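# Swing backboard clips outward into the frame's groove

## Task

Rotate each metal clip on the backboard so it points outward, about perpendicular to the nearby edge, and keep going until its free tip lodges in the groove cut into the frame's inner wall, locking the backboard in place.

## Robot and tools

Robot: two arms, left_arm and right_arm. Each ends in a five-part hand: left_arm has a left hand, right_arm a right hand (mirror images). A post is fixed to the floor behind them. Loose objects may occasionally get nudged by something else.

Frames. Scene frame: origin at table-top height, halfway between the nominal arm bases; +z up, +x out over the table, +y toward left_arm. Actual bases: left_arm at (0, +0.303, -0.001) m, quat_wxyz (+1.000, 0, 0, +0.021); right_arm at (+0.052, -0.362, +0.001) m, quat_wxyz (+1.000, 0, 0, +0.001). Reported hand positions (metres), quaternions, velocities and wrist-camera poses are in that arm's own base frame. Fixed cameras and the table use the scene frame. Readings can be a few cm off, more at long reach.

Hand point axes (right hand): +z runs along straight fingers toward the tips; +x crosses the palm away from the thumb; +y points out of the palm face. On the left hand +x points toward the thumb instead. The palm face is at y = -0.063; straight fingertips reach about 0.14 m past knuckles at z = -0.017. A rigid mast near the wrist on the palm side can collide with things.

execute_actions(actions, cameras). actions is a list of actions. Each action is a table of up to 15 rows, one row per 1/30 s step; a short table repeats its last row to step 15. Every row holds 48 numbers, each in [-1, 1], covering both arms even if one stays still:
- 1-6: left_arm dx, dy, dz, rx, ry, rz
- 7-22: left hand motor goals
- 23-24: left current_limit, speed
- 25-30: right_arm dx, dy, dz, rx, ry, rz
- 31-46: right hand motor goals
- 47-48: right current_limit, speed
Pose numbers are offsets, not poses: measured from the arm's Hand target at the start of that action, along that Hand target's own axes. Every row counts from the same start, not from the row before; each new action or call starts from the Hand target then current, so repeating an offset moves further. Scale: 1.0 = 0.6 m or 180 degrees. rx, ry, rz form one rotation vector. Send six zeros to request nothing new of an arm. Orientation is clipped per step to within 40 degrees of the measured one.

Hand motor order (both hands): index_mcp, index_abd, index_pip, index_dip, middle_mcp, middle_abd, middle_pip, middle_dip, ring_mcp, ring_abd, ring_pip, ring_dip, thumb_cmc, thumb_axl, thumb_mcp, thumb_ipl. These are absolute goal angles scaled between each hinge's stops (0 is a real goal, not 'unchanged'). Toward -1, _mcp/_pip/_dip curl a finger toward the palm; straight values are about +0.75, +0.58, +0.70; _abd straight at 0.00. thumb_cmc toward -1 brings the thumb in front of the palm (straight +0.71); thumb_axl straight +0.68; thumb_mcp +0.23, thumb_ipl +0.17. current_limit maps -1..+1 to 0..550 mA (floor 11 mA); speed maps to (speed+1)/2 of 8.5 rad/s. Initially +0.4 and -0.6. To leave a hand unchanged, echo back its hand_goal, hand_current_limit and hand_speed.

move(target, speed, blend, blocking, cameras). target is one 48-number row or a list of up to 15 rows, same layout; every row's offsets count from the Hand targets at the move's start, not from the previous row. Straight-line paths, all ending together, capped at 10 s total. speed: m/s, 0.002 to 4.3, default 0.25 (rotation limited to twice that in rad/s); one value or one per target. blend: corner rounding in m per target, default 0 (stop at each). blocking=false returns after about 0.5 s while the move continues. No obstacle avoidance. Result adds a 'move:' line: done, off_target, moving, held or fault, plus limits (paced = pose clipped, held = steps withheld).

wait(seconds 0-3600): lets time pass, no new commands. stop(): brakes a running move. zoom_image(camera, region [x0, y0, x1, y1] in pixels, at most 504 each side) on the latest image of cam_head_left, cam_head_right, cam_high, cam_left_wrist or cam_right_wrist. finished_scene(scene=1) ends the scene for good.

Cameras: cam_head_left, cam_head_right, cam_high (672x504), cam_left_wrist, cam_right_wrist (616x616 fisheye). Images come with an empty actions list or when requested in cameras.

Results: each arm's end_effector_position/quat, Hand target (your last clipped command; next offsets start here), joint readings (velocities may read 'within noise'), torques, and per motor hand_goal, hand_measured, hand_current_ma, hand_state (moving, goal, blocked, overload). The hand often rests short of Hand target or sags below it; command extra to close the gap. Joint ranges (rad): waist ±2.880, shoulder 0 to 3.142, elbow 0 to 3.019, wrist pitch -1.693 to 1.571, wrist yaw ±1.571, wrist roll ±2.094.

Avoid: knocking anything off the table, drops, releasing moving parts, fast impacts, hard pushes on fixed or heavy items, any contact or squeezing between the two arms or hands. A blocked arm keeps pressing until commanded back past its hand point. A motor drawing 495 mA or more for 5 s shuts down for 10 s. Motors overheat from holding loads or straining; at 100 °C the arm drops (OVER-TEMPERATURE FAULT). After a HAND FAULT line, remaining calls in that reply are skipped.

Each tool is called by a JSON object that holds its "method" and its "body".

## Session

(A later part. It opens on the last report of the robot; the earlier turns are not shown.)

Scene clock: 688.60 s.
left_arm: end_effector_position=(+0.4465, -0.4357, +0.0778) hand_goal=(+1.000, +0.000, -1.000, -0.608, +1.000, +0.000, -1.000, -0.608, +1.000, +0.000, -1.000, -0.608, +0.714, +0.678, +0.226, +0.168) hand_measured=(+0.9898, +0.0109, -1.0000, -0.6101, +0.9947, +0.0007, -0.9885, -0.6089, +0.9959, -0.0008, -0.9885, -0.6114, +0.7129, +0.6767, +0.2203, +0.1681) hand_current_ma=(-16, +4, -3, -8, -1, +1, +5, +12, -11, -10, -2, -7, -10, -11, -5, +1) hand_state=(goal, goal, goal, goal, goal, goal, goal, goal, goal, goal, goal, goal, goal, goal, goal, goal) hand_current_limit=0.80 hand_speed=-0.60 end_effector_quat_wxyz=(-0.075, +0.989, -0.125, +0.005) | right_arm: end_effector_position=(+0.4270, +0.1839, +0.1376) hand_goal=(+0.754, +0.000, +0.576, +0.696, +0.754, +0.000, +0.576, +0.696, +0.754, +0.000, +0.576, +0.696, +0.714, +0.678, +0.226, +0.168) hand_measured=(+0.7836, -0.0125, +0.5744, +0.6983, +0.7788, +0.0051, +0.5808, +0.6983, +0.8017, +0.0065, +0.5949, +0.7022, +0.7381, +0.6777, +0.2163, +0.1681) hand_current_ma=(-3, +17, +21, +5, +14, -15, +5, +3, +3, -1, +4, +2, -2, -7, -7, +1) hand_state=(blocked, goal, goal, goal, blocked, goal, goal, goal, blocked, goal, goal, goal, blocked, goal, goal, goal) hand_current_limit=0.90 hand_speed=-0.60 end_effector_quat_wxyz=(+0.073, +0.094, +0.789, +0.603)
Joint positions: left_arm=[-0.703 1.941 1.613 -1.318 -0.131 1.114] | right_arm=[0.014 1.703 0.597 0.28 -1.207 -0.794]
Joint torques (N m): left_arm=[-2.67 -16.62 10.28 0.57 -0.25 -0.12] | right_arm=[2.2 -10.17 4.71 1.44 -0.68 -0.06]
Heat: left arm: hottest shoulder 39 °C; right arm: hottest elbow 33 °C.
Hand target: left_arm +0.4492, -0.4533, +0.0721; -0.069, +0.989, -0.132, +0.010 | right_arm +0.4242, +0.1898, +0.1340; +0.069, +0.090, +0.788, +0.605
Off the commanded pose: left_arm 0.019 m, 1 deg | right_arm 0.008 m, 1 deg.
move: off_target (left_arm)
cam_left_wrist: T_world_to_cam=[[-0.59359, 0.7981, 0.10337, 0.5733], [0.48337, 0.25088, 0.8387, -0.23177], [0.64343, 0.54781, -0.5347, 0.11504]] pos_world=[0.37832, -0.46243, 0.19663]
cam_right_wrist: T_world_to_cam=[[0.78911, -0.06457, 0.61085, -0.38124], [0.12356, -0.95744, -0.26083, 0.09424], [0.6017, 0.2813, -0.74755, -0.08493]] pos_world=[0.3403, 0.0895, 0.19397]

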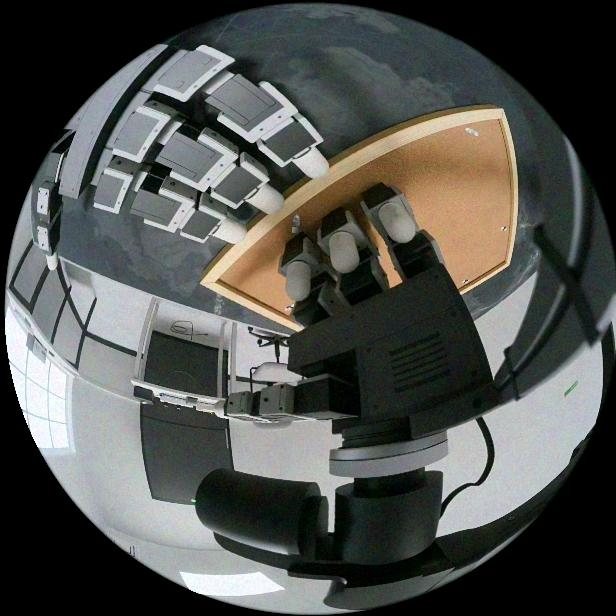

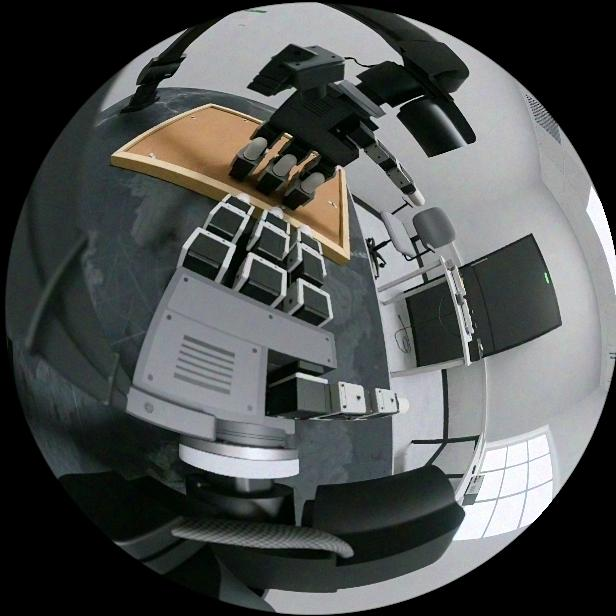

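{"method": "move", "body": {"target": [[-0.005,0.0203,0.0005,0,0,0,1.0,0,-1.0,-0.609,1.0,0,-1.0,-0.609,1.0,0,-1.0,-0.609,0.714,0.678,0.226,0.168,0.8,-0.6,0,0,0,0,0,0,0.754,0,0.576,0.696,0.754,0,0.576,0.696,0.754,0,0.576,0.696,0.714,0.678,0.226,0.168,0.9,-0.6]], "speed": 0.04, "cameras": ["cam_left_wrist", "cam_right_wrist"]}}

{"method": "zoom_image", "body": {"camera": "cam_left_wrist", "region": [240, 160, 360, 280]}}

{"method": "zoom_image", "body": {"camera": "cam_right_wrist", "region": [230, 120, 350, 240]}}

Scene clock: 692.27 s.
left_arm: end_effector_position=(+0.4440, -0.4456, +0.0781) hand_goal=(+1.000, +0.000, -1.000, -0.608, +1.000, +0.000, -1.000, -0.608, +1.000, +0.000, -1.000, -0.608, +0.714, +0.678, +0.226, +0.168) hand_measured=(+0.9995, +0.0095, -1.0000, -0.6101, +0.9947, -0.0008, -0.9885, -0.6089, +0.9947, -0.0008, -0.9885, -0.6114, +0.7129, +0.6777, +0.2203, +0.1672) hand_current_ma=(-6, +4, +4, -10, -2, -3, +3, +7, -13, -7, +2, -10, -6, -13, -5, +0) hand_state=(goal, goal, goal, goal, goal, goal, goal, goal, goal, goal, goal, goal, goal, goal, goal, goal) hand_current_limit=0.80 hand_speed=-0.60 end_effector_quat_wxyz=(-0.075, +0.990, -0.122, +0.008) | right_arm: end_effector_position=(+0.4270, +0.1839, +0.1376) hand_goal=(+0.754, +0.000, +0.576, +0.696, +0.754, +0.000, +0.576, +0.696, +0.754, +0.000, +0.576, +0.696, +0.714, +0.678, +0.226, +0.168) hand_measured=(+0.7836, -0.0140, +0.5744, +0.6983, +0.7788, +0.0036, +0.5808, +0.6983, +0.8017, +0.0080, +0.5936, +0.7022, +0.7381, +0.6777, +0.2163, +0.1681) hand_current_ma=(-3, +19, +2, +1, +10, -1, +5, -1, +1, +6, +6, -16, -18, +12, +12, +2) hand_state=(blocked, goal, goal, goal, blocked, goal, goal, goal, blocked, goal, goal, goal, blocked, goal, goal, goal) hand_current_limit=0.90 hand_speed=-0.60 end_effector_quat_wxyz=(+0.073, +0.094, +0.789, +0.603)
Joint positions: left_arm=[-0.721 1.948 1.624 -1.318 -0.133 1.091] | right_arm=[0.014 1.703 0.597 0.28 -1.207 -0.794]
Joint torques (N m): left_arm=[-2.96 -16.56 10.13 0.49 -0.15 -0.1] | right_arm=[2.2 -9.93 4.66 1.48 -0.68 -0.06]
Heat: left arm: hottest shoulder 39 °C; right arm: hottest elbow 33 °C.
Hand target: left_arm +0.4432, -0.4641, +0.0702; -0.069, +0.989, -0.132, +0.010 | right_arm +0.4242, +0.1898, +0.1340; +0.069, +0.090, +0.788, +0.605
Off the commanded pose: left_arm 0.020 m, 1 deg | right_arm 0.008 m, 1 deg.
move: off_target (left_arm)
cam_left_wrist: T_world_to_cam=[[-0.59872, 0.79506, 0.09697, 0.58115], [0.47563, 0.25552, 0.84171, -0.22305], [0.64444, 0.55008, -0.53114, 0.12247]] pos_world=[0.37511, -0.47242, 0.19644]
cam_right_wrist: T_world_to_cam=[[0.78911, -0.06457, 0.61085, -0.38124], [0.12356, -0.95744, -0.26083, 0.09424], [0.6017, 0.2813, -0.74755, -0.08493]] pos_world=[0.3403, 0.0895, 0.19397]

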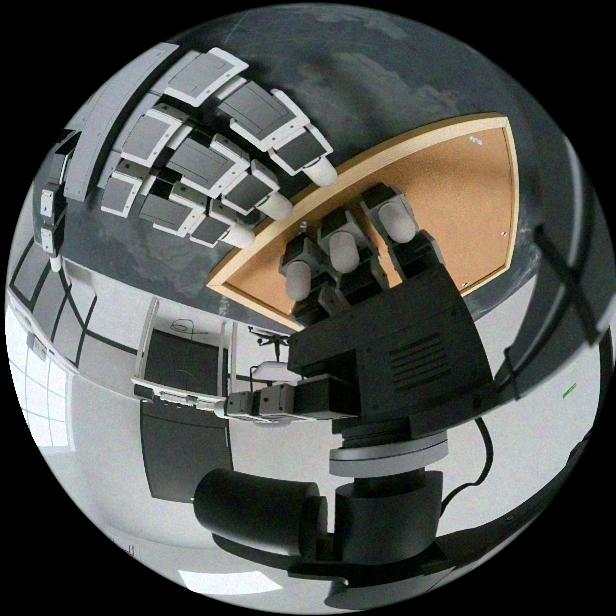

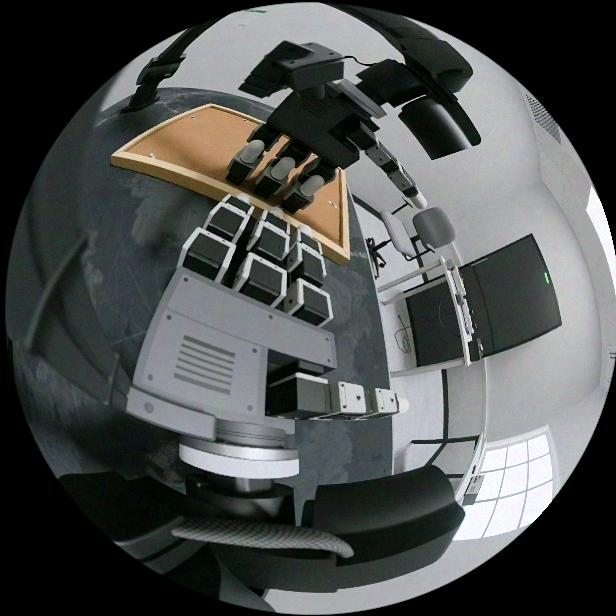

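Scaled by 4.200 from the camera's image (finer frame: 880x880).

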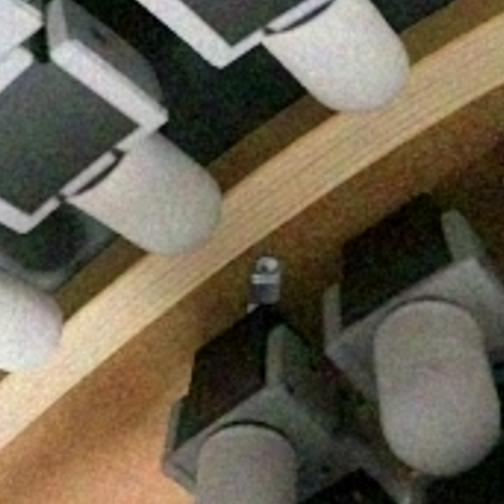

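Scaled by 4.200 from the camera's image (finer frame: 880x880).

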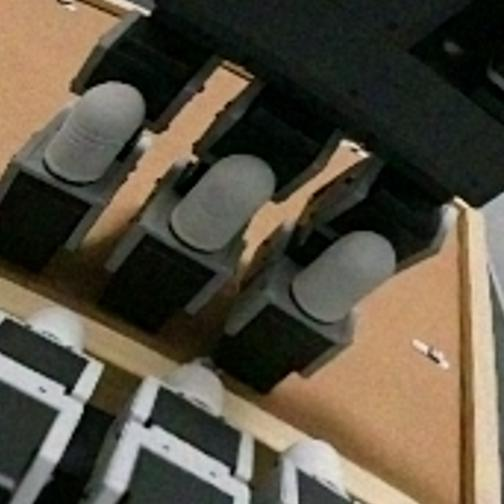

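{"method": "move", "body": {"target": [[0,-0.0046,-0.033,0,0,0,1.0,0,-1.0,-0.609,0.685,0,-1.0,-0.609,0.685,0,-1.0,-0.609,0.714,0.678,0.226,0.168,0.8,-0.6,0,0,0,0,0,0,0.754,0,0.576,0.696,0.754,0,0.576,0.696,0.754,0,0.576,0.696,0.714,0.678,0.226,0.168,0.9,-0.6],[0.0008,-0.0998,-0.028,0,0,0,1.0,0,-1.0,-0.609,0.685,0,-1.0,-0.609,0.685,0,-1.0,-0.609,0.714,0.678,0.226,0.168,0.8,-0.6,0,0,0,0,0,0,0.754,0,0.576,0.696,0.754,0,0.576,0.696,0.754,0,0.576,0.696,0.714,0.678,0.226,0.168,0.9,-0.6],[0.0008,-0.0557,-0.0142,0,0,0,1.0,0,-1.0,-0.609,0.685,0,-1.0,-0.609,0.685,0,-1.0,-0.609,0.714,0.678,0.226,0.168,0.8,-0.6,0,0,0,0,0,0,0.754,0,0.576,0.696,0.754,0,0.576,0.696,0.754,0,0.576,0.696,0.714,0.678,0.226,0.168,0.9,-0.6],[0.0008,-0.054,-0.0022,0,0,0,1.0,0,-1.0,-0.609,0.685,0,-1.0,-0.609,0.685,0,-1.0,-0.609,0.714,0.678,0.226,0.168,0.8,-0.6,0,0,0,0,0,0,0.754,0,0.576,0.696,0.754,0,0.576,0.696,0.754,0,0.576,0.696,0.714,0.678,0.226,0.168,0.9,-0.6]], "speed": 0.08, "cameras": ["cam_left_wrist", "cam_right_wrist"]}}

{"method": "zoom_image", "body": {"camera": "cam_left_wrist", "region": [220, 160, 340, 280]}}

{"method": "zoom_image", "body": {"camera": "cam_right_wrist", "region": [230, 120, 350, 240]}}

Scene clock: 702.37 s.
left_arm: end_effector_position=(+0.4499, -0.4218, +0.0788) hand_goal=(+1.000, +0.000, -1.000, -0.608, +0.686, +0.000, -1.000, -0.608, +0.686, +0.000, -1.000, -0.608, +0.714, +0.678, +0.226, +0.168) hand_measured=(+0.9910, +0.0080, -1.0000, -0.6089, +0.6920, +0.0036, -0.9846, -0.6101, +0.6859, +0.0007, -0.9885, -0.6101, +0.7129, +0.6767, +0.2203, +0.1681) hand_current_ma=(-11, +12, +10, -12, -1, -7, +8, +9, -7, -10, -2, -8, -3, -13, -3, +2) hand_state=(goal, goal, goal, goal, goal, goal, goal, goal, goal, goal, goal, goal, goal, goal, goal, goal) hand_current_limit=0.80 hand_speed=-0.60 end_effector_quat_wxyz=(-0.072, +0.989, -0.130, +0.002) | right_arm: end_effector_position=(+0.4270, +0.1839, +0.1376) hand_goal=(+0.754, +0.000, +0.576, +0.696, +0.754, +0.000, +0.576, +0.696, +0.754, +0.000, +0.576, +0.696, +0.714, +0.678, +0.226, +0.168) hand_measured=(+0.7836, -0.0140, +0.5744, +0.6983, +0.7788, +0.0036, +0.5808, +0.6983, +0.8005, +0.0065, +0.5949, +0.7022, +0.7381, +0.6777, +0.2163, +0.1672) hand_current_ma=(-2, +6, -3, -3, +9, -4, -4, +5, +6, +0, +13, +5, +1, -12, +9, +4) hand_state=(blocked, goal, goal, goal, blocked, goal, goal, goal, blocked, goal, goal, goal, blocked, goal, goal, goal) hand_current_limit=0.90 hand_speed=-0.60 end_effector_quat_wxyz=(+0.073, +0.094, +0.789, +0.603)
Joint positions: left_arm=[-0.677 1.926 1.592 -1.309 -0.125 1.151] | right_arm=[0.014 1.703 0.597 0.28 -1.207 -0.794]
Joint torques (N m): left_arm=[-2.43 -17.55 9.05 0.64 -0.14 -0.13] | right_arm=[2.26 -10.23 4.68 1.47 -0.68 -0.05]
Heat: left arm: hottest shoulder 39 °C; right arm: hottest elbow 33 °C.
Hand target: left_arm +0.4520, -0.4334, +0.0760; -0.069, +0.989, -0.132, +0.010 | right_arm +0.4242, +0.1898, +0.1340; +0.069, +0.090, +0.788, +0.605
Off the commanded pose: left_arm 0.012 m, 1 deg | right_arm 0.008 m, 1 deg.
move: off_target (left_arm)
cam_left_wrist: T_world_to_cam=[[-0.58481, 0.80465, 0.10272, 0.563], [0.49158, 0.25082, 0.83393, -0.2411], [0.64526, 0.53818, -0.54223, 0.10143]] pos_world=[0.38232, -0.44713, 0.19823]
cam_right_wrist: T_world_to_cam=[[0.78911, -0.06457, 0.61085, -0.38124], [0.12356, -0.95744, -0.26083, 0.09424], [0.6017, 0.2813, -0.74755, -0.08493]] pos_world=[0.3403, 0.0895, 0.19397]

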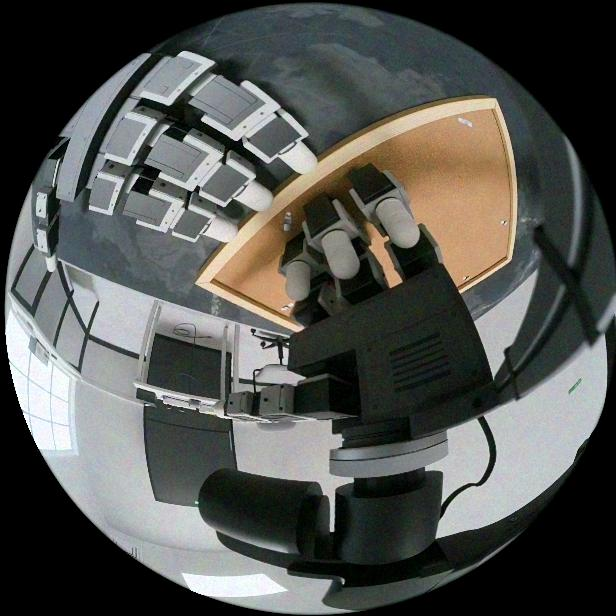

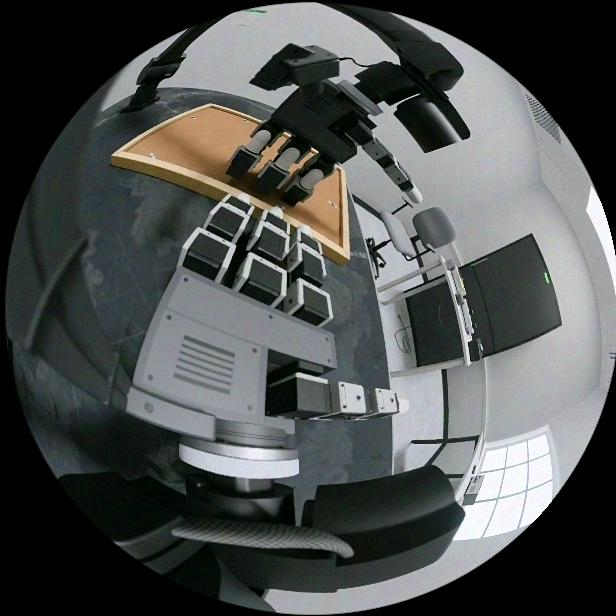

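Scaled by 4.200 from the camera's image (finer frame: 880x880).

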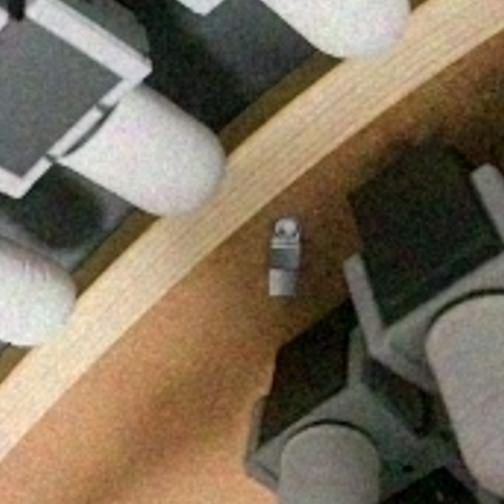

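Scaled by 4.200 from the camera's image (finer frame: 880x880).

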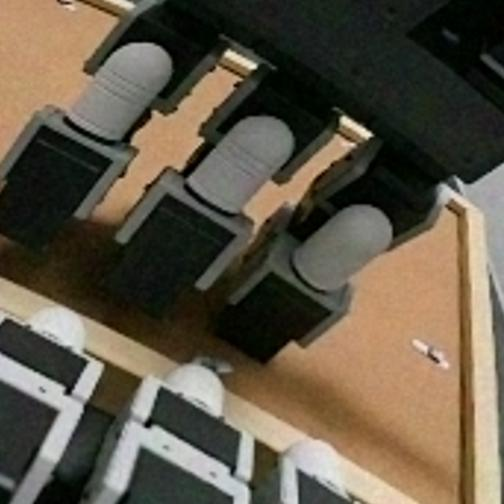

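{"method": "move", "body": {"target": [[-0.005,0.042,-0.0007,0,0,0,1.0,0,-1.0,-0.609,0.685,0,-1.0,-0.609,0.685,0,-1.0,-0.609,0.714,0.678,0.226,0.168,0.8,-0.6,0,0,0,0,0,0,0.754,0,0.576,0.696,0.754,0,0.576,0.696,0.754,0,0.576,0.696,0.714,0.678,0.226,0.168,0.9,-0.6]], "speed": 0.04, "cameras": ["cam_left_wrist", "cam_right_wrist"]}}

{"method": "zoom_image", "body": {"camera": "cam_left_wrist", "region": [240, 180, 340, 280]}}

{"method": "zoom_image", "body": {"camera": "cam_right_wrist", "region": [230, 140, 330, 240]}}

Scene clock: 709.73 s.
left_arm: end_effector_position=(+0.4424, -0.4396, +0.0778) hand_goal=(+1.000, +0.000, -1.000, -0.608, +0.686, +0.000, -1.000, -0.608, +0.686, +0.000, -1.000, -0.608, +0.714, +0.678, +0.226, +0.168) hand_measured=(+0.9898, +0.0051, -1.0000, -0.6089, +0.6920, +0.0051, -0.9846, -0.6089, +0.6859, -0.0008, -0.9885, -0.6101, +0.7142, +0.6767, +0.2203, +0.1681) hand_current_ma=(-13, +3, +7, -7, +2, -2, +10, +3, -6, -5, -5, -5, -6, -10, -2, -1) hand_state=(goal, goal, goal, goal, goal, goal, goal, goal, goal, goal, goal, goal, goal, goal, goal, goal) hand_current_limit=0.80 hand_speed=-0.60 end_effector_quat_wxyz=(-0.075, +0.989, -0.124, +0.009) | right_arm: end_effector_position=(+0.4270, +0.1839, +0.1376) hand_goal=(+0.754, +0.000, +0.576, +0.696, +0.754, +0.000, +0.576, +0.696, +0.754, +0.000, +0.576, +0.696, +0.714, +0.678, +0.226, +0.168) hand_measured=(+0.7836, -0.0125, +0.5744, +0.6996, +0.7788, +0.0051, +0.5795, +0.6996, +0.8005, +0.0080, +0.5949, +0.7022, +0.7381, +0.6767, +0.2173, +0.1672) hand_current_ma=(-6, +17, +15, +0, +22, -23, -4, +5, -1, +7, +19, -3, +4, -17, +3, -6) hand_state=(blocked, goal, goal, goal, blocked, goal, goal, goal, blocked, goal, goal, goal, blocked, goal, goal, goal) hand_current_limit=0.90 hand_speed=-0.60 end_effector_quat_wxyz=(+0.073, +0.094, +0.789, +0.603)
Joint positions: left_arm=[-0.714 1.935 1.604 -1.309 -0.134 1.102] | right_arm=[0.014 1.703 0.597 0.28 -1.207 -0.794]
Joint torques (N m): left_arm=[-2.78 -16.67 10.3 0.31 -0.08 -0.11] | right_arm=[2.08 -10.11 4.7 1.47 -0.69 -0.06]
Heat: left arm: hottest shoulder 39 °C; right arm: hottest elbow 33 °C.
Hand target: left_arm +0.4425, -0.4568, +0.0729; -0.069, +0.989, -0.132, +0.010 | right_arm +0.4242, +0.1898, +0.1340; +0.069, +0.090, +0.788, +0.605
Off the commanded pose: left_arm 0.018 m, 1 deg | right_arm 0.008 m, 1 deg.
move: off_target (left_arm)
cam_left_wrist: T_world_to_cam=[[-0.59501, 0.79784, 0.09701, 0.57499], [0.4763, 0.25282, 0.84215, -0.22515], [0.64738, 0.5473, -0.53044, 0.11748]] pos_world=[0.37331, -0.46613, 0.19614]
cam_right_wrist: T_world_to_cam=[[0.78911, -0.06457, 0.61085, -0.38124], [0.12356, -0.95744, -0.26083, 0.09424], [0.6017, 0.2813, -0.74755, -0.08493]] pos_world=[0.3403, 0.0895, 0.19397]

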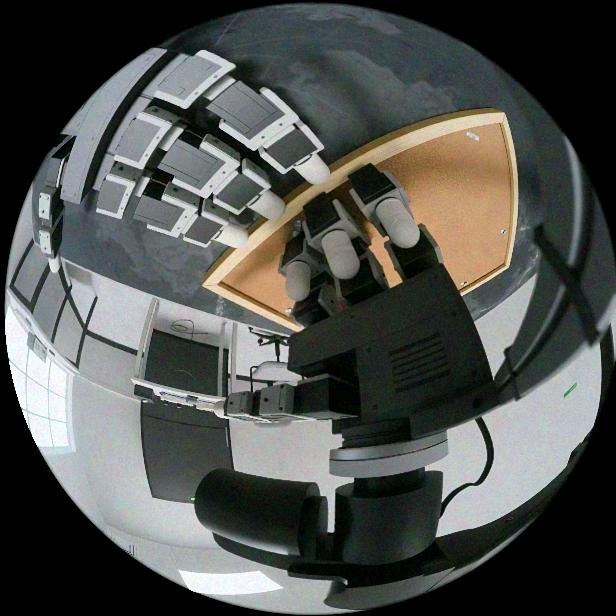

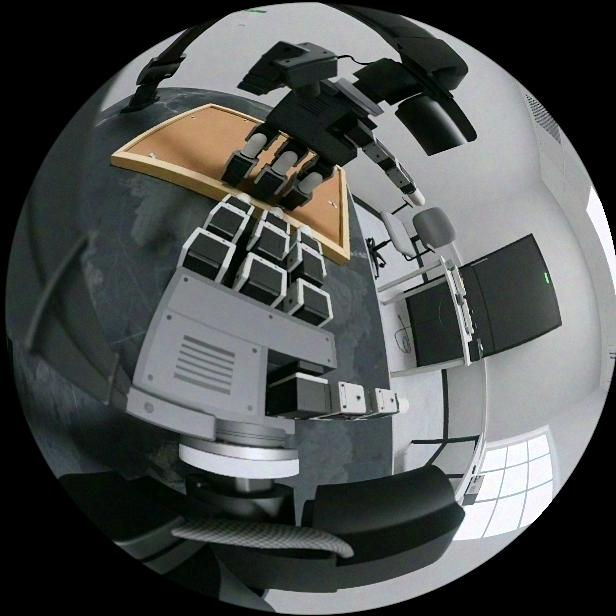

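Scaled by 5.040 from the camera's image (finer frame: 880x880).

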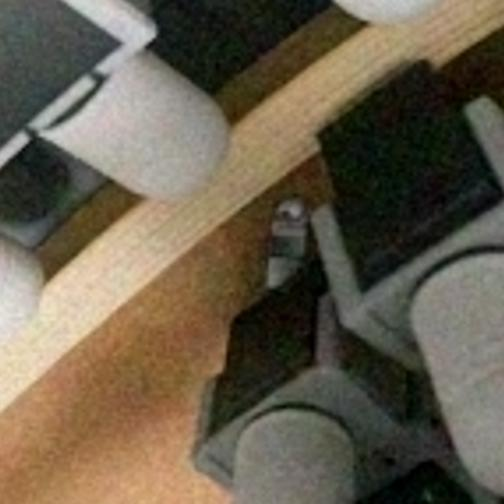

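Scaled by 5.040 from the camera's image (finer frame: 880x880).

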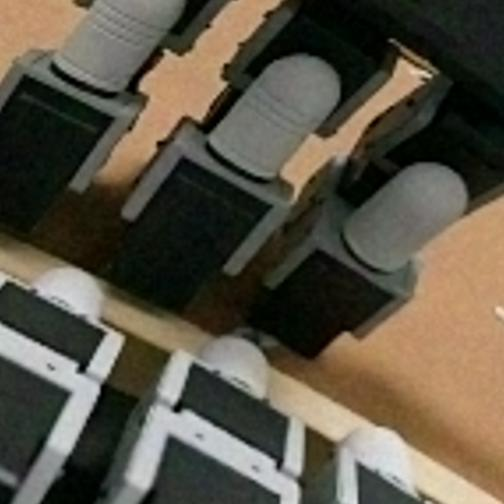

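{"method": "move", "body": {"target": [[-0.004,0.0167,0.001,0,0,0,1.0,0,-1.0,-0.609,0.685,0,-1.0,-0.609,0.685,0,-1.0,-0.609,0.714,0.678,0.226,0.168,0.8,-0.6,0,0,0,0,0,0,0.754,0,0.576,0.696,0.754,0,0.576,0.696,0.754,0,0.576,0.696,0.714,0.678,0.226,0.168,0.9,-0.6]], "speed": 0.04, "cameras": ["cam_left_wrist", "cam_right_wrist"]}}

{"method": "zoom_image", "body": {"camera": "cam_left_wrist", "region": [240, 180, 340, 280]}}

{"method": "zoom_image", "body": {"camera": "cam_right_wrist", "region": [230, 140, 330, 240]}}

Scene clock: 715.27 s.
left_arm: end_effector_position=(+0.4420, -0.4438, +0.0779) hand_goal=(+1.000, +0.000, -1.000, -0.608, +0.686, +0.000, -1.000, -0.608, +0.686, +0.000, -1.000, -0.608, +0.714, +0.678, +0.226, +0.168) hand_measured=(+1.0000, +0.0036, -1.0000, -0.6089, +0.6908, +0.0051, -0.9846, -0.6089, +0.6859, +0.0007, -0.9897, -0.6101, +0.7129, +0.6767, +0.2203, +0.1672) hand_current_ma=(-6, +0, +6, -5, +2, -14, +4, +9, -6, -7, +0, -4, -7, -11, -8, +5) hand_state=(goal, goal, goal, goal, goal, goal, goal, goal, goal, goal, goal, goal, goal, goal, goal, goal) hand_current_limit=0.80 hand_speed=-0.60 end_effector_quat_wxyz=(-0.075, +0.990, -0.119, +0.010) | right_arm: end_effector_position=(+0.4270, +0.1839, +0.1376) hand_goal=(+0.754, +0.000, +0.576, +0.696, +0.754, +0.000, +0.576, +0.696, +0.754, +0.000, +0.576, +0.696, +0.714, +0.678, +0.226, +0.168) hand_measured=(+0.7836, -0.0140, +0.5744, +0.6983, +0.7788, +0.0036, +0.5808, +0.6983, +0.8005, +0.0080, +0.5936, +0.7034, +0.7381, +0.6777, +0.2163, +0.1681) hand_current_ma=(+5, +11, +8, +3, +15, -2, +10, +8, +6, -16, +8, -6, +0, -11, +4, -1) hand_state=(blocked, goal, goal, goal, blocked, goal, goal, goal, blocked, goal, goal, goal, blocked, goal, goal, goal) hand_current_limit=0.90 hand_speed=-0.60 end_effector_quat_wxyz=(+0.073, +0.094, +0.789, +0.603)
Joint positions: left_arm=[-0.722 1.938 1.609 -1.311 -0.134 1.083] | right_arm=[0.014 1.703 0.597 0.28 -1.207 -0.794]
Joint torques (N m): left_arm=[-3.43 -16.38 10.4 0.25 -0.01 -0.11] | right_arm=[2.26 -10.23 4.67 1.5 -0.7 -0.06]
Heat: left arm: hottest shoulder 39 °C; right arm: hottest elbow 33 °C.
Hand target: left_arm +0.4378, -0.4656, +0.0709; -0.069, +0.989, -0.132, +0.010 | right_arm +0.4242, +0.1898, +0.1340; +0.069, +0.090, +0.788, +0.605
Off the commanded pose: left_arm 0.023 m, 2 deg | right_arm 0.008 m, 1 deg.
move: off_target (left_arm)
cam_left_wrist: T_world_to_cam=[[-0.60408, 0.7913, 0.0945, 0.5794], [0.47098, 0.25884, 0.84331, -0.219], [0.64285, 0.55394, -0.52905, 0.12497]] pos_world=[0.37281, -0.47102, 0.19604]
cam_right_wrist: T_world_to_cam=[[0.78911, -0.06457, 0.61085, -0.38124], [0.12356, -0.95744, -0.26083, 0.09424], [0.6017, 0.2813, -0.74755, -0.08493]] pos_world=[0.3403, 0.0895, 0.19397]

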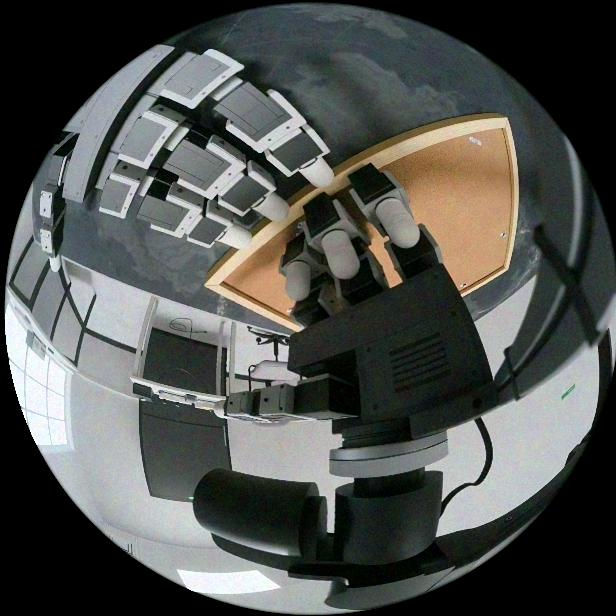

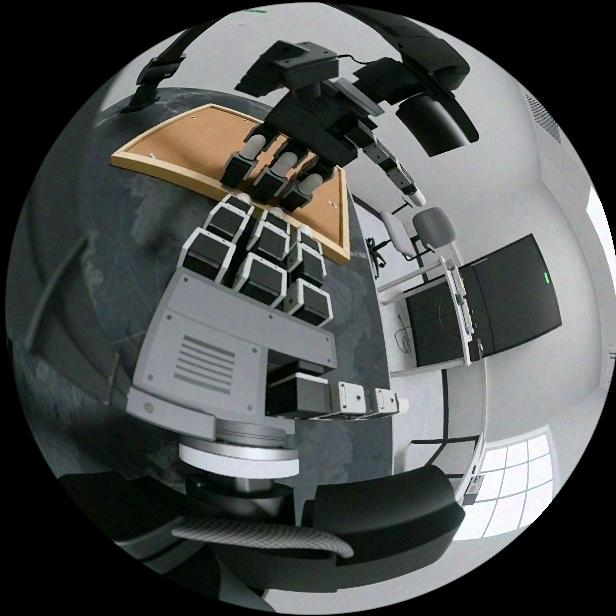

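Scaled by 5.040 from the camera's image (finer frame: 880x880).

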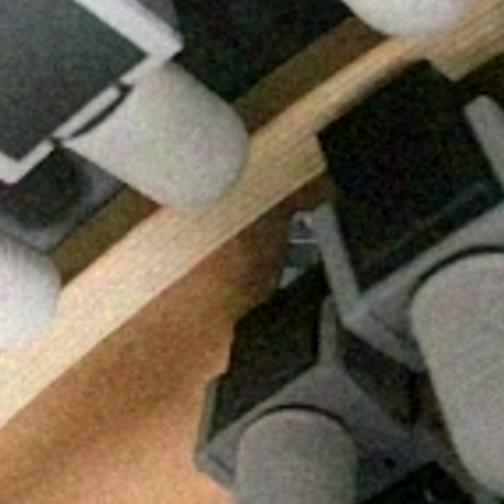

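Scaled by 5.040 from the camera's image (finer frame: 880x880).

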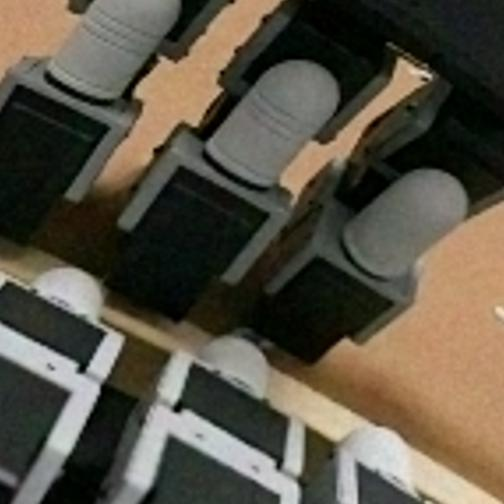

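{"method": "move", "body": {"target": [[0.0,0.02,-0.0028,0,0,0,1.0,0,-1.0,-0.609,0.685,0,-1.0,-0.609,0.685,0,-1.0,-0.609,0.714,0.678,0.226,0.168,0.8,-0.6,0,0,0,0,0,0,0.754,0,0.576,0.696,0.754,0,0.576,0.696,0.754,0,0.576,0.696,0.714,0.678,0.226,0.168,0.9,-0.6]], "speed": 0.04, "cameras": ["cam_left_wrist", "cam_right_wrist"]}}

{"method": "zoom_image", "body": {"camera": "cam_left_wrist", "region": [240, 180, 340, 280]}}

{"method": "zoom_image", "body": {"camera": "cam_right_wrist", "region": [230, 140, 330, 240]}}

Scene clock: 719.60 s.
left_arm: end_effector_position=(+0.4431, -0.4456, +0.0774) hand_goal=(+1.000, +0.000, -1.000, -0.608, +0.686, +0.000, -1.000, -0.608, +0.686, +0.000, -1.000, -0.608, +0.714, +0.678, +0.226, +0.168) hand_measured=(+1.0000, +0.0021, -1.0000, -0.6089, +0.6920, +0.0051, -0.9846, -0.6089, +0.6859, +0.0007, -0.9885, -0.6114, +0.7129, +0.6777, +0.2203, +0.1672) hand_current_ma=(-3, +5, +1, -5, -1, -5, +12, +6, -7, -6, -5, -9, +2, -11, -1, -2) hand_state=(goal, goal, goal, goal, goal, goal, goal, goal, goal, goal, goal, goal, goal, goal, goal, goal) hand_current_limit=0.80 hand_speed=-0.60 end_effector_quat_wxyz=(-0.079, +0.991, -0.110, +0.008) | right_arm: end_effector_position=(+0.4270, +0.1839, +0.1376) hand_goal=(+0.754, +0.000, +0.576, +0.696, +0.754, +0.000, +0.576, +0.696, +0.754, +0.000, +0.576, +0.696, +0.714, +0.678, +0.226, +0.168) hand_measured=(+0.7836, -0.0140, +0.5744, +0.6983, +0.7788, +0.0036, +0.5808, +0.6996, +0.8005, +0.0065, +0.5936, +0.7022, +0.7381, +0.6777, +0.2163, +0.1672) hand_current_ma=(-2, +6, +20, -11, +6, +5, +8, -6, +5, +4, +23, +3, +9, -23, -12, +8) hand_state=(blocked, goal, goal, goal, blocked, goal, goal, goal, blocked, goal, goal, goal, blocked, goal, goal, goal) hand_current_limit=0.90 hand_speed=-0.60 end_effector_quat_wxyz=(+0.073, +0.094, +0.789, +0.603)
Joint positions: left_arm=[-0.726 1.947 1.623 -1.326 -0.139 1.06] | right_arm=[0.014 1.703 0.597 0.28 -1.207 -0.794]
Joint torques (N m): left_arm=[-4.37 -16.26 10.92 0.47 0.2 -0.05] | right_arm=[2.14 -10.34 4.68 1.42 -0.68 -0.05]
Heat: left arm: hottest shoulder 39 °C; right arm: hottest elbow 33 °C.
Hand target: left_arm +0.4345, -0.4772, +0.0708; -0.069, +0.989, -0.132, +0.009 | right_arm +0.4242, +0.1898, +0.1340; +0.069, +0.090, +0.788, +0.605
Off the commanded pose: left_arm 0.033 m, 3 deg | right_arm 0.008 m, 1 deg.
move: off_target (left_arm)
cam_left_wrist: T_world_to_cam=[[-0.61791, 0.77951, 0.10268, 0.5818], [0.4674, 0.25917, 0.8452, -0.21699], [0.63224, 0.57025, -0.52449, 0.13665]] pos_world=[0.37452, -0.47521, 0.19534]
cam_right_wrist: T_world_to_cam=[[0.78911, -0.06457, 0.61085, -0.38124], [0.12356, -0.95744, -0.26083, 0.09424], [0.6017, 0.2813, -0.74755, -0.08493]] pos_world=[0.3403, 0.0895, 0.19397]

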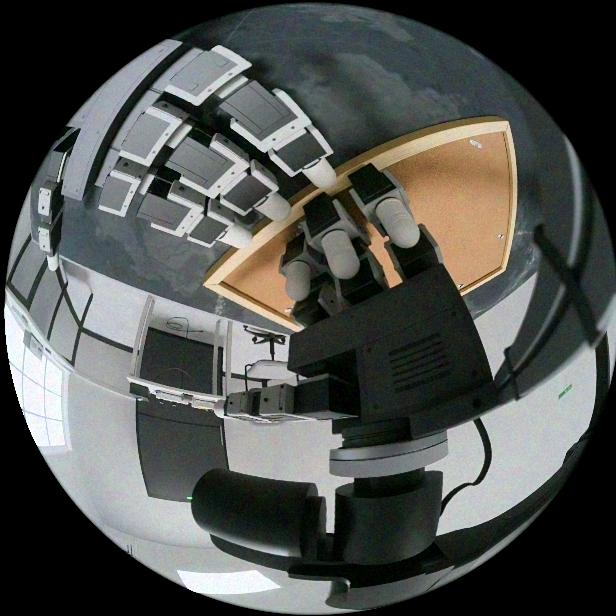

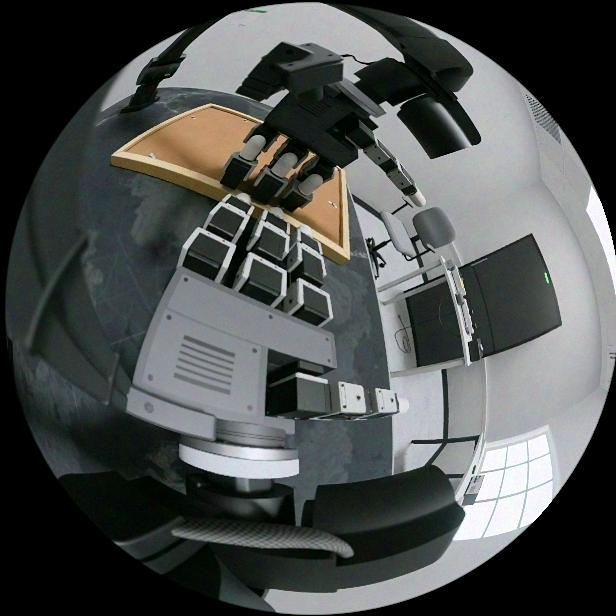

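Scaled by 5.040 from the camera's image (finer frame: 880x880).

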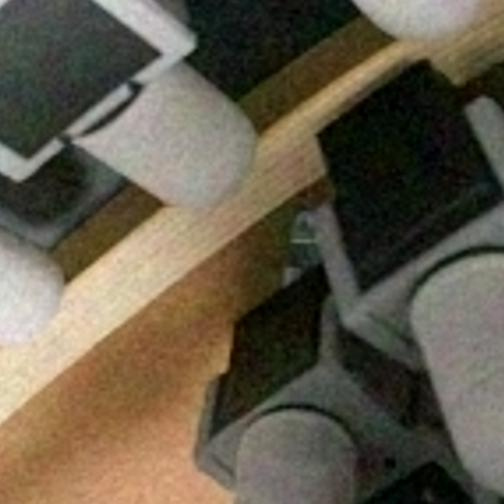

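Scaled by 5.040 from the camera's image (finer frame: 880x880).

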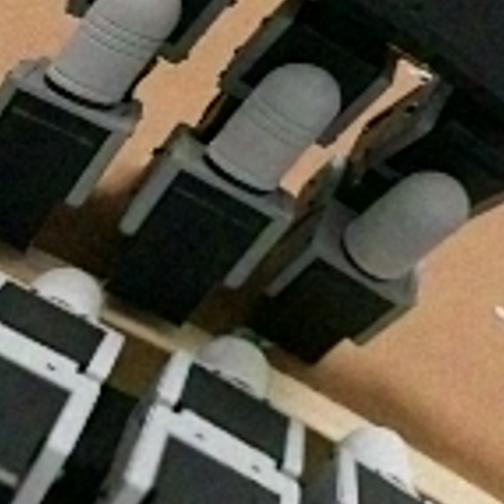

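{"method": "move", "body": {"target": [[0,-0.0046,-0.033,0,0,0,1.0,0,-1.0,-0.609,0.685,0,-1.0,-0.609,0.685,0,-1.0,-0.609,0.714,0.678,0.226,0.168,0.8,-0.6,0,0,0,0,0,0,0.754,0,0.576,0.696,0.754,0,0.576,0.696,0.754,0,0.576,0.696,0.714,0.678,0.226,0.168,0.9,-0.6],[0.009,-0.1242,-0.0237,0,-0.025,0,1.0,0.075,-1.0,-0.609,1.0,0,-1.0,-0.609,1.0,0,-1.0,-0.609,0.714,0.678,0.226,0.168,0.8,-0.6,0,0,0,0,0,0,0.754,0,0.576,0.696,0.754,0,0.576,0.696,0.754,0,0.576,0.696,0.714,0.678,0.226,0.168,0.9,-0.6],[0.009,-0.0807,-0.013,0,-0.025,0,1.0,0.075,-1.0,-0.609,1.0,0,-1.0,-0.609,1.0,0,-1.0,-0.609,0.714,0.678,0.226,0.168,0.8,-0.6,0,0,0,0,0,0,0.754,0,0.576,0.696,0.754,0,0.576,0.696,0.754,0,0.576,0.696,0.714,0.678,0.226,0.168,0.9,-0.6],[0.009,-0.0792,-0.0027,0,-0.025,0,1.0,0.075,-1.0,-0.609,1.0,0,-1.0,-0.609,1.0,0,-1.0,-0.609,0.714,0.678,0.226,0.168,0.8,-0.6,0,0,0,0,0,0,0.754,0,0.576,0.696,0.754,0,0.576,0.696,0.754,0,0.576,0.696,0.714,0.678,0.226,0.168,0.9,-0.6]], "speed": 0.08, "cameras": ["cam_left_wrist", "cam_right_wrist"]}}

{"method": "zoom_image", "body": {"camera": "cam_left_wrist", "region": [230, 170, 350, 290]}}

{"method": "zoom_image", "body": {"camera": "cam_right_wrist", "region": [230, 120, 350, 240]}}

Scene clock: 729.47 s.
left_arm: end_effector_position=(+0.4493, -0.4191, +0.0796) hand_goal=(+1.000, +0.076, -1.000, -0.608, +1.000, +0.000, -1.000, -0.608, +1.000, +0.000, -1.000, -0.608, +0.714, +0.678, +0.226, +0.168) hand_measured=(+0.9874, +0.0739, -1.0000, -0.6089, +0.9935, +0.0036, -0.9846, -0.6089, +0.9947, -0.0008, -0.9885, -0.6114, +0.7129, +0.6777, +0.2203, +0.1672) hand_current_ma=(-15, +7, +10, -13, -5, -3, +6, +6, -7, -1, -2, -6, -4, -14, -7, +2) hand_state=(goal, goal, goal, goal, goal, goal, goal, goal, goal, goal, goal, goal, goal, goal, goal, goal) hand_current_limit=0.80 hand_speed=-0.60 end_effector_quat_wxyz=(-0.076, +0.989, -0.123, -0.037) | right_arm: end_effector_position=(+0.4270, +0.1839, +0.1376) hand_goal=(+0.754, +0.000, +0.576, +0.696, +0.754, +0.000, +0.576, +0.696, +0.754, +0.000, +0.576, +0.696, +0.714, +0.678, +0.226, +0.168) hand_measured=(+0.7836, -0.0140, +0.5744, +0.6983, +0.7788, +0.0051, +0.5808, +0.6996, +0.8005, +0.0065, +0.5949, +0.7022, +0.7381, +0.6777, +0.2163, +0.1681) hand_current_ma=(-10, +19, +13, +11, +15, +4, -1, -7, -7, -1, +11, -6, -5, -19, -9, +17) hand_state=(blocked, goal, goal, goal, blocked, goal, goal, goal, blocked, goal, goal, goal, blocked, goal, goal, goal) hand_current_limit=0.90 hand_speed=-0.60 end_effector_quat_wxyz=(+0.073, +0.094, +0.789, +0.603)
Joint positions: left_arm=[-0.666 1.962 1.652 -1.403 -0.093 1.146] | right_arm=[0.014 1.703 0.597 0.28 -1.207 -0.794]
Joint torques (N m): left_arm=[-2.67 -17.61 10.21 0.42 -0.12 -0.13] | right_arm=[2.14 -10.17 4.74 1.44 -0.7 -0.06]
Heat: left arm: hottest shoulder 39 °C; right arm: hottest elbow 33 °C.
Hand target: left_arm +0.4520, -0.4336, +0.0790; -0.074, +0.988, -0.130, -0.029 | right_arm +0.4242, +0.1898, +0.1340; +0.069, +0.090, +0.788, +0.605
Off the commanded pose: left_arm 0.015 m, 1 deg | right_arm 0.008 m, 1 deg.
move: off_target (left_arm); target 2's new numbers were sent with left_arm's hand 0.017 m and 1 deg from that target
cam_left_wrist: T_world_to_cam=[[-0.59085, 0.79055, 0.16102, 0.55259], [0.54718, 0.24601, 0.80004, -0.26645], [0.59286, 0.56082, -0.57793, 0.13681]] pos_world=[0.39119, -0.44803, 0.20326]
cam_right_wrist: T_world_to_cam=[[0.78911, -0.06457, 0.61085, -0.38124], [0.12356, -0.95744, -0.26083, 0.09424], [0.6017, 0.2813, -0.74755, -0.08493]] pos_world=[0.3403, 0.0895, 0.19397]

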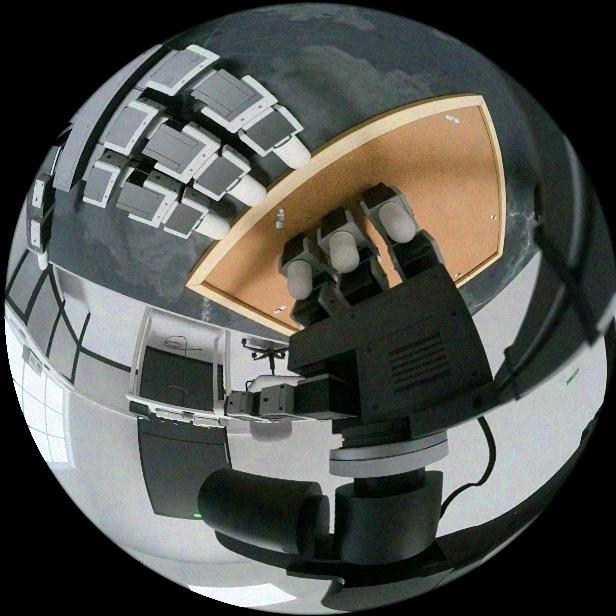

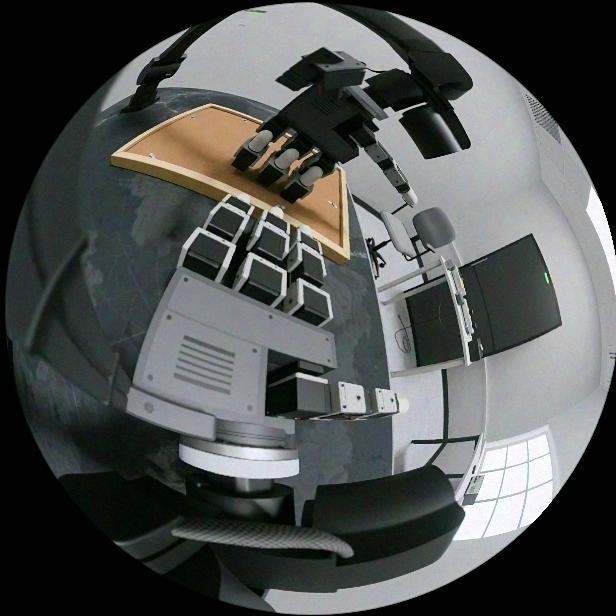

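Scaled by 4.200 from the camera's image (finer frame: 880x880).

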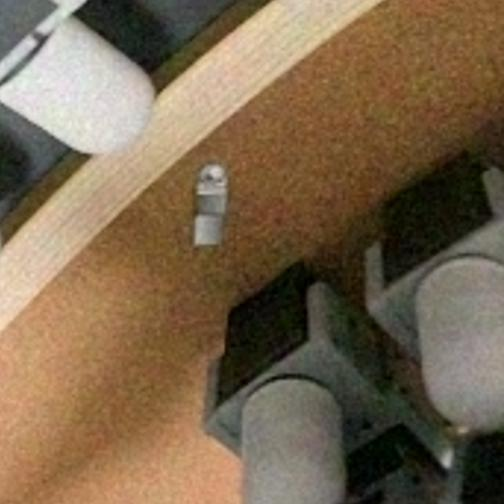

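Scaled by 4.200 from the camera's image (finer frame: 880x880).

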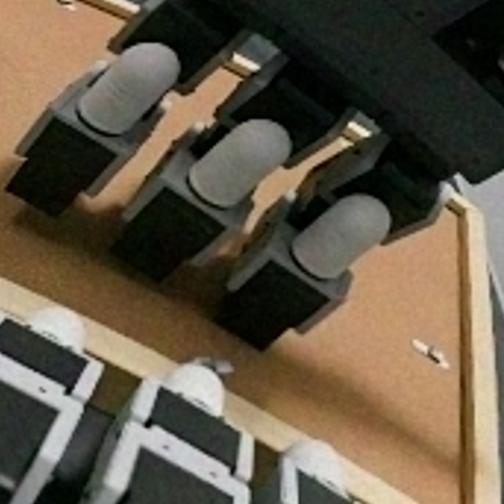

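{"method": "move", "body": {"target": [[0.007,0.0305,0.001,0,0,0,1.0,0.076,-1.0,-0.609,1.0,0,-1.0,-0.609,1.0,0,-1.0,-0.609,0.714,0.678,0.226,0.168,0.8,-0.6,0,0,0,0,0,0,0.754,0,0.576,0.696,0.754,0,0.576,0.696,0.754,0,0.576,0.696,0.714,0.678,0.226,0.168,0.9,-0.6]], "speed": 0.04, "cameras": ["cam_left_wrist", "cam_right_wrist"]}}

{"method": "zoom_image", "body": {"camera": "cam_left_wrist", "region": [240, 180, 340, 280]}}

{"method": "zoom_image", "body": {"camera": "cam_right_wrist", "region": [230, 140, 330, 240]}}

Scene clock: 734.37 s.
left_arm: end_effector_position=(+0.4507, -0.4353, +0.0791) hand_goal=(+1.000, +0.076, -1.000, -0.608, +1.000, +0.000, -1.000, -0.608, +1.000, +0.000, -1.000, -0.608, +0.714, +0.678, +0.226, +0.168) hand_measured=(+0.9874, +0.0754, -1.0000, -0.6089, +0.9935, +0.0051, -0.9846, -0.6089, +0.9947, +0.0007, -0.9885, -0.6101, +0.7129, +0.6777, +0.2203, +0.1672) hand_current_ma=(-8, +6, +6, -8, -5, +0, +8, +10, -7, -14, +3, -7, +5, -10, -4, +0) hand_state=(goal, goal, goal, goal, goal, goal, goal, goal, goal, goal, goal, goal, goal, goal, goal, goal) hand_current_limit=0.80 hand_speed=-0.60 end_effector_quat_wxyz=(-0.080, +0.989, -0.122, -0.031) | right_arm: end_effector_position=(+0.4270, +0.1839, +0.1376) hand_goal=(+0.754, +0.000, +0.576, +0.696, +0.754, +0.000, +0.576, +0.696, +0.754, +0.000, +0.576, +0.696, +0.714, +0.678, +0.226, +0.168) hand_measured=(+0.7836, -0.0125, +0.5744, +0.6983, +0.7788, +0.0036, +0.5808, +0.6996, +0.8017, +0.0080, +0.5949, +0.7034, +0.7368, +0.6777, +0.2173, +0.1672) hand_current_ma=(-7, -3, +2, -5, +2, -3, -1, +0, +11, -9, +11, +1, +3, -16, -8, +6) hand_state=(blocked, goal, goal, goal, blocked, goal, goal, goal, blocked, goal, goal, goal, blocked, goal, goal, goal) hand_current_limit=0.90 hand_speed=-0.60 end_effector_quat_wxyz=(+0.073, +0.094, +0.789, +0.603)
Joint positions: left_arm=[-0.69 1.988 1.692 -1.413 -0.102 1.12] | right_arm=[0.014 1.703 0.597 0.28 -1.207 -0.794]
Joint torques (N m): left_arm=[-2.67 -17.38 10.44 -0.03 -0.07 -0.12] | right_arm=[2.08 -10.11 4.75 1.46 -0.67 -0.04]
Heat: left arm: hottest shoulder 39 °C; right arm: hottest elbow 33 °C.
Hand target: left_arm +0.4513, -0.4520, +0.0757; -0.074, +0.988, -0.130, -0.029 | right_arm +0.4242, +0.1898, +0.1340; +0.069, +0.090, +0.788, +0.605
Off the commanded pose: left_arm 0.017 m, 1 deg | right_arm 0.008 m, 1 deg.
move: off_target (left_arm)
cam_left_wrist: T_world_to_cam=[[-0.59325, 0.78934, 0.15811, 0.56704], [0.53669, 0.24141, 0.80851, -0.26072], [0.60002, 0.5645, -0.56685, 0.14223]] pos_world=[0.39098, -0.46493, 0.20177]
cam_right_wrist: T_world_to_cam=[[0.78911, -0.06457, 0.61085, -0.38124], [0.12356, -0.95744, -0.26083, 0.09424], [0.6017, 0.2813, -0.74755, -0.08493]] pos_world=[0.3403, 0.0895, 0.19397]

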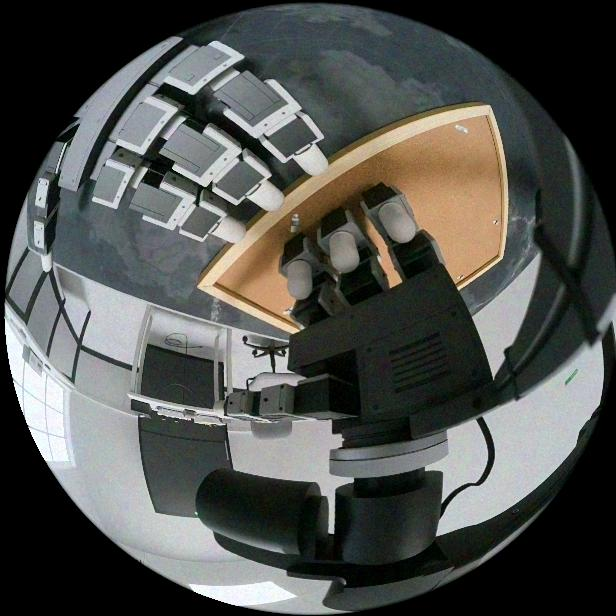

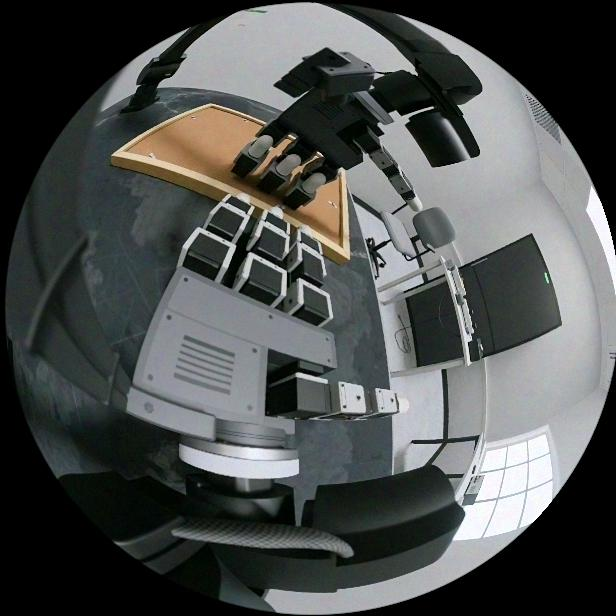

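Scaled by 5.040 from the camera's image (finer frame: 880x880).

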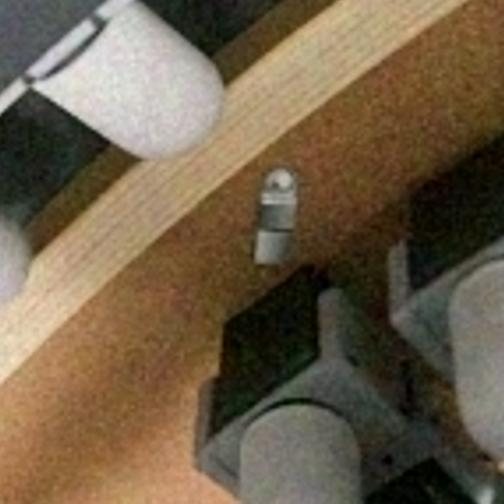

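Scaled by 5.040 from the camera's image (finer frame: 880x880).

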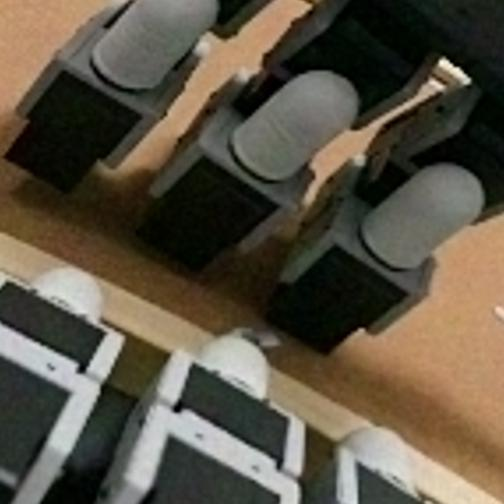

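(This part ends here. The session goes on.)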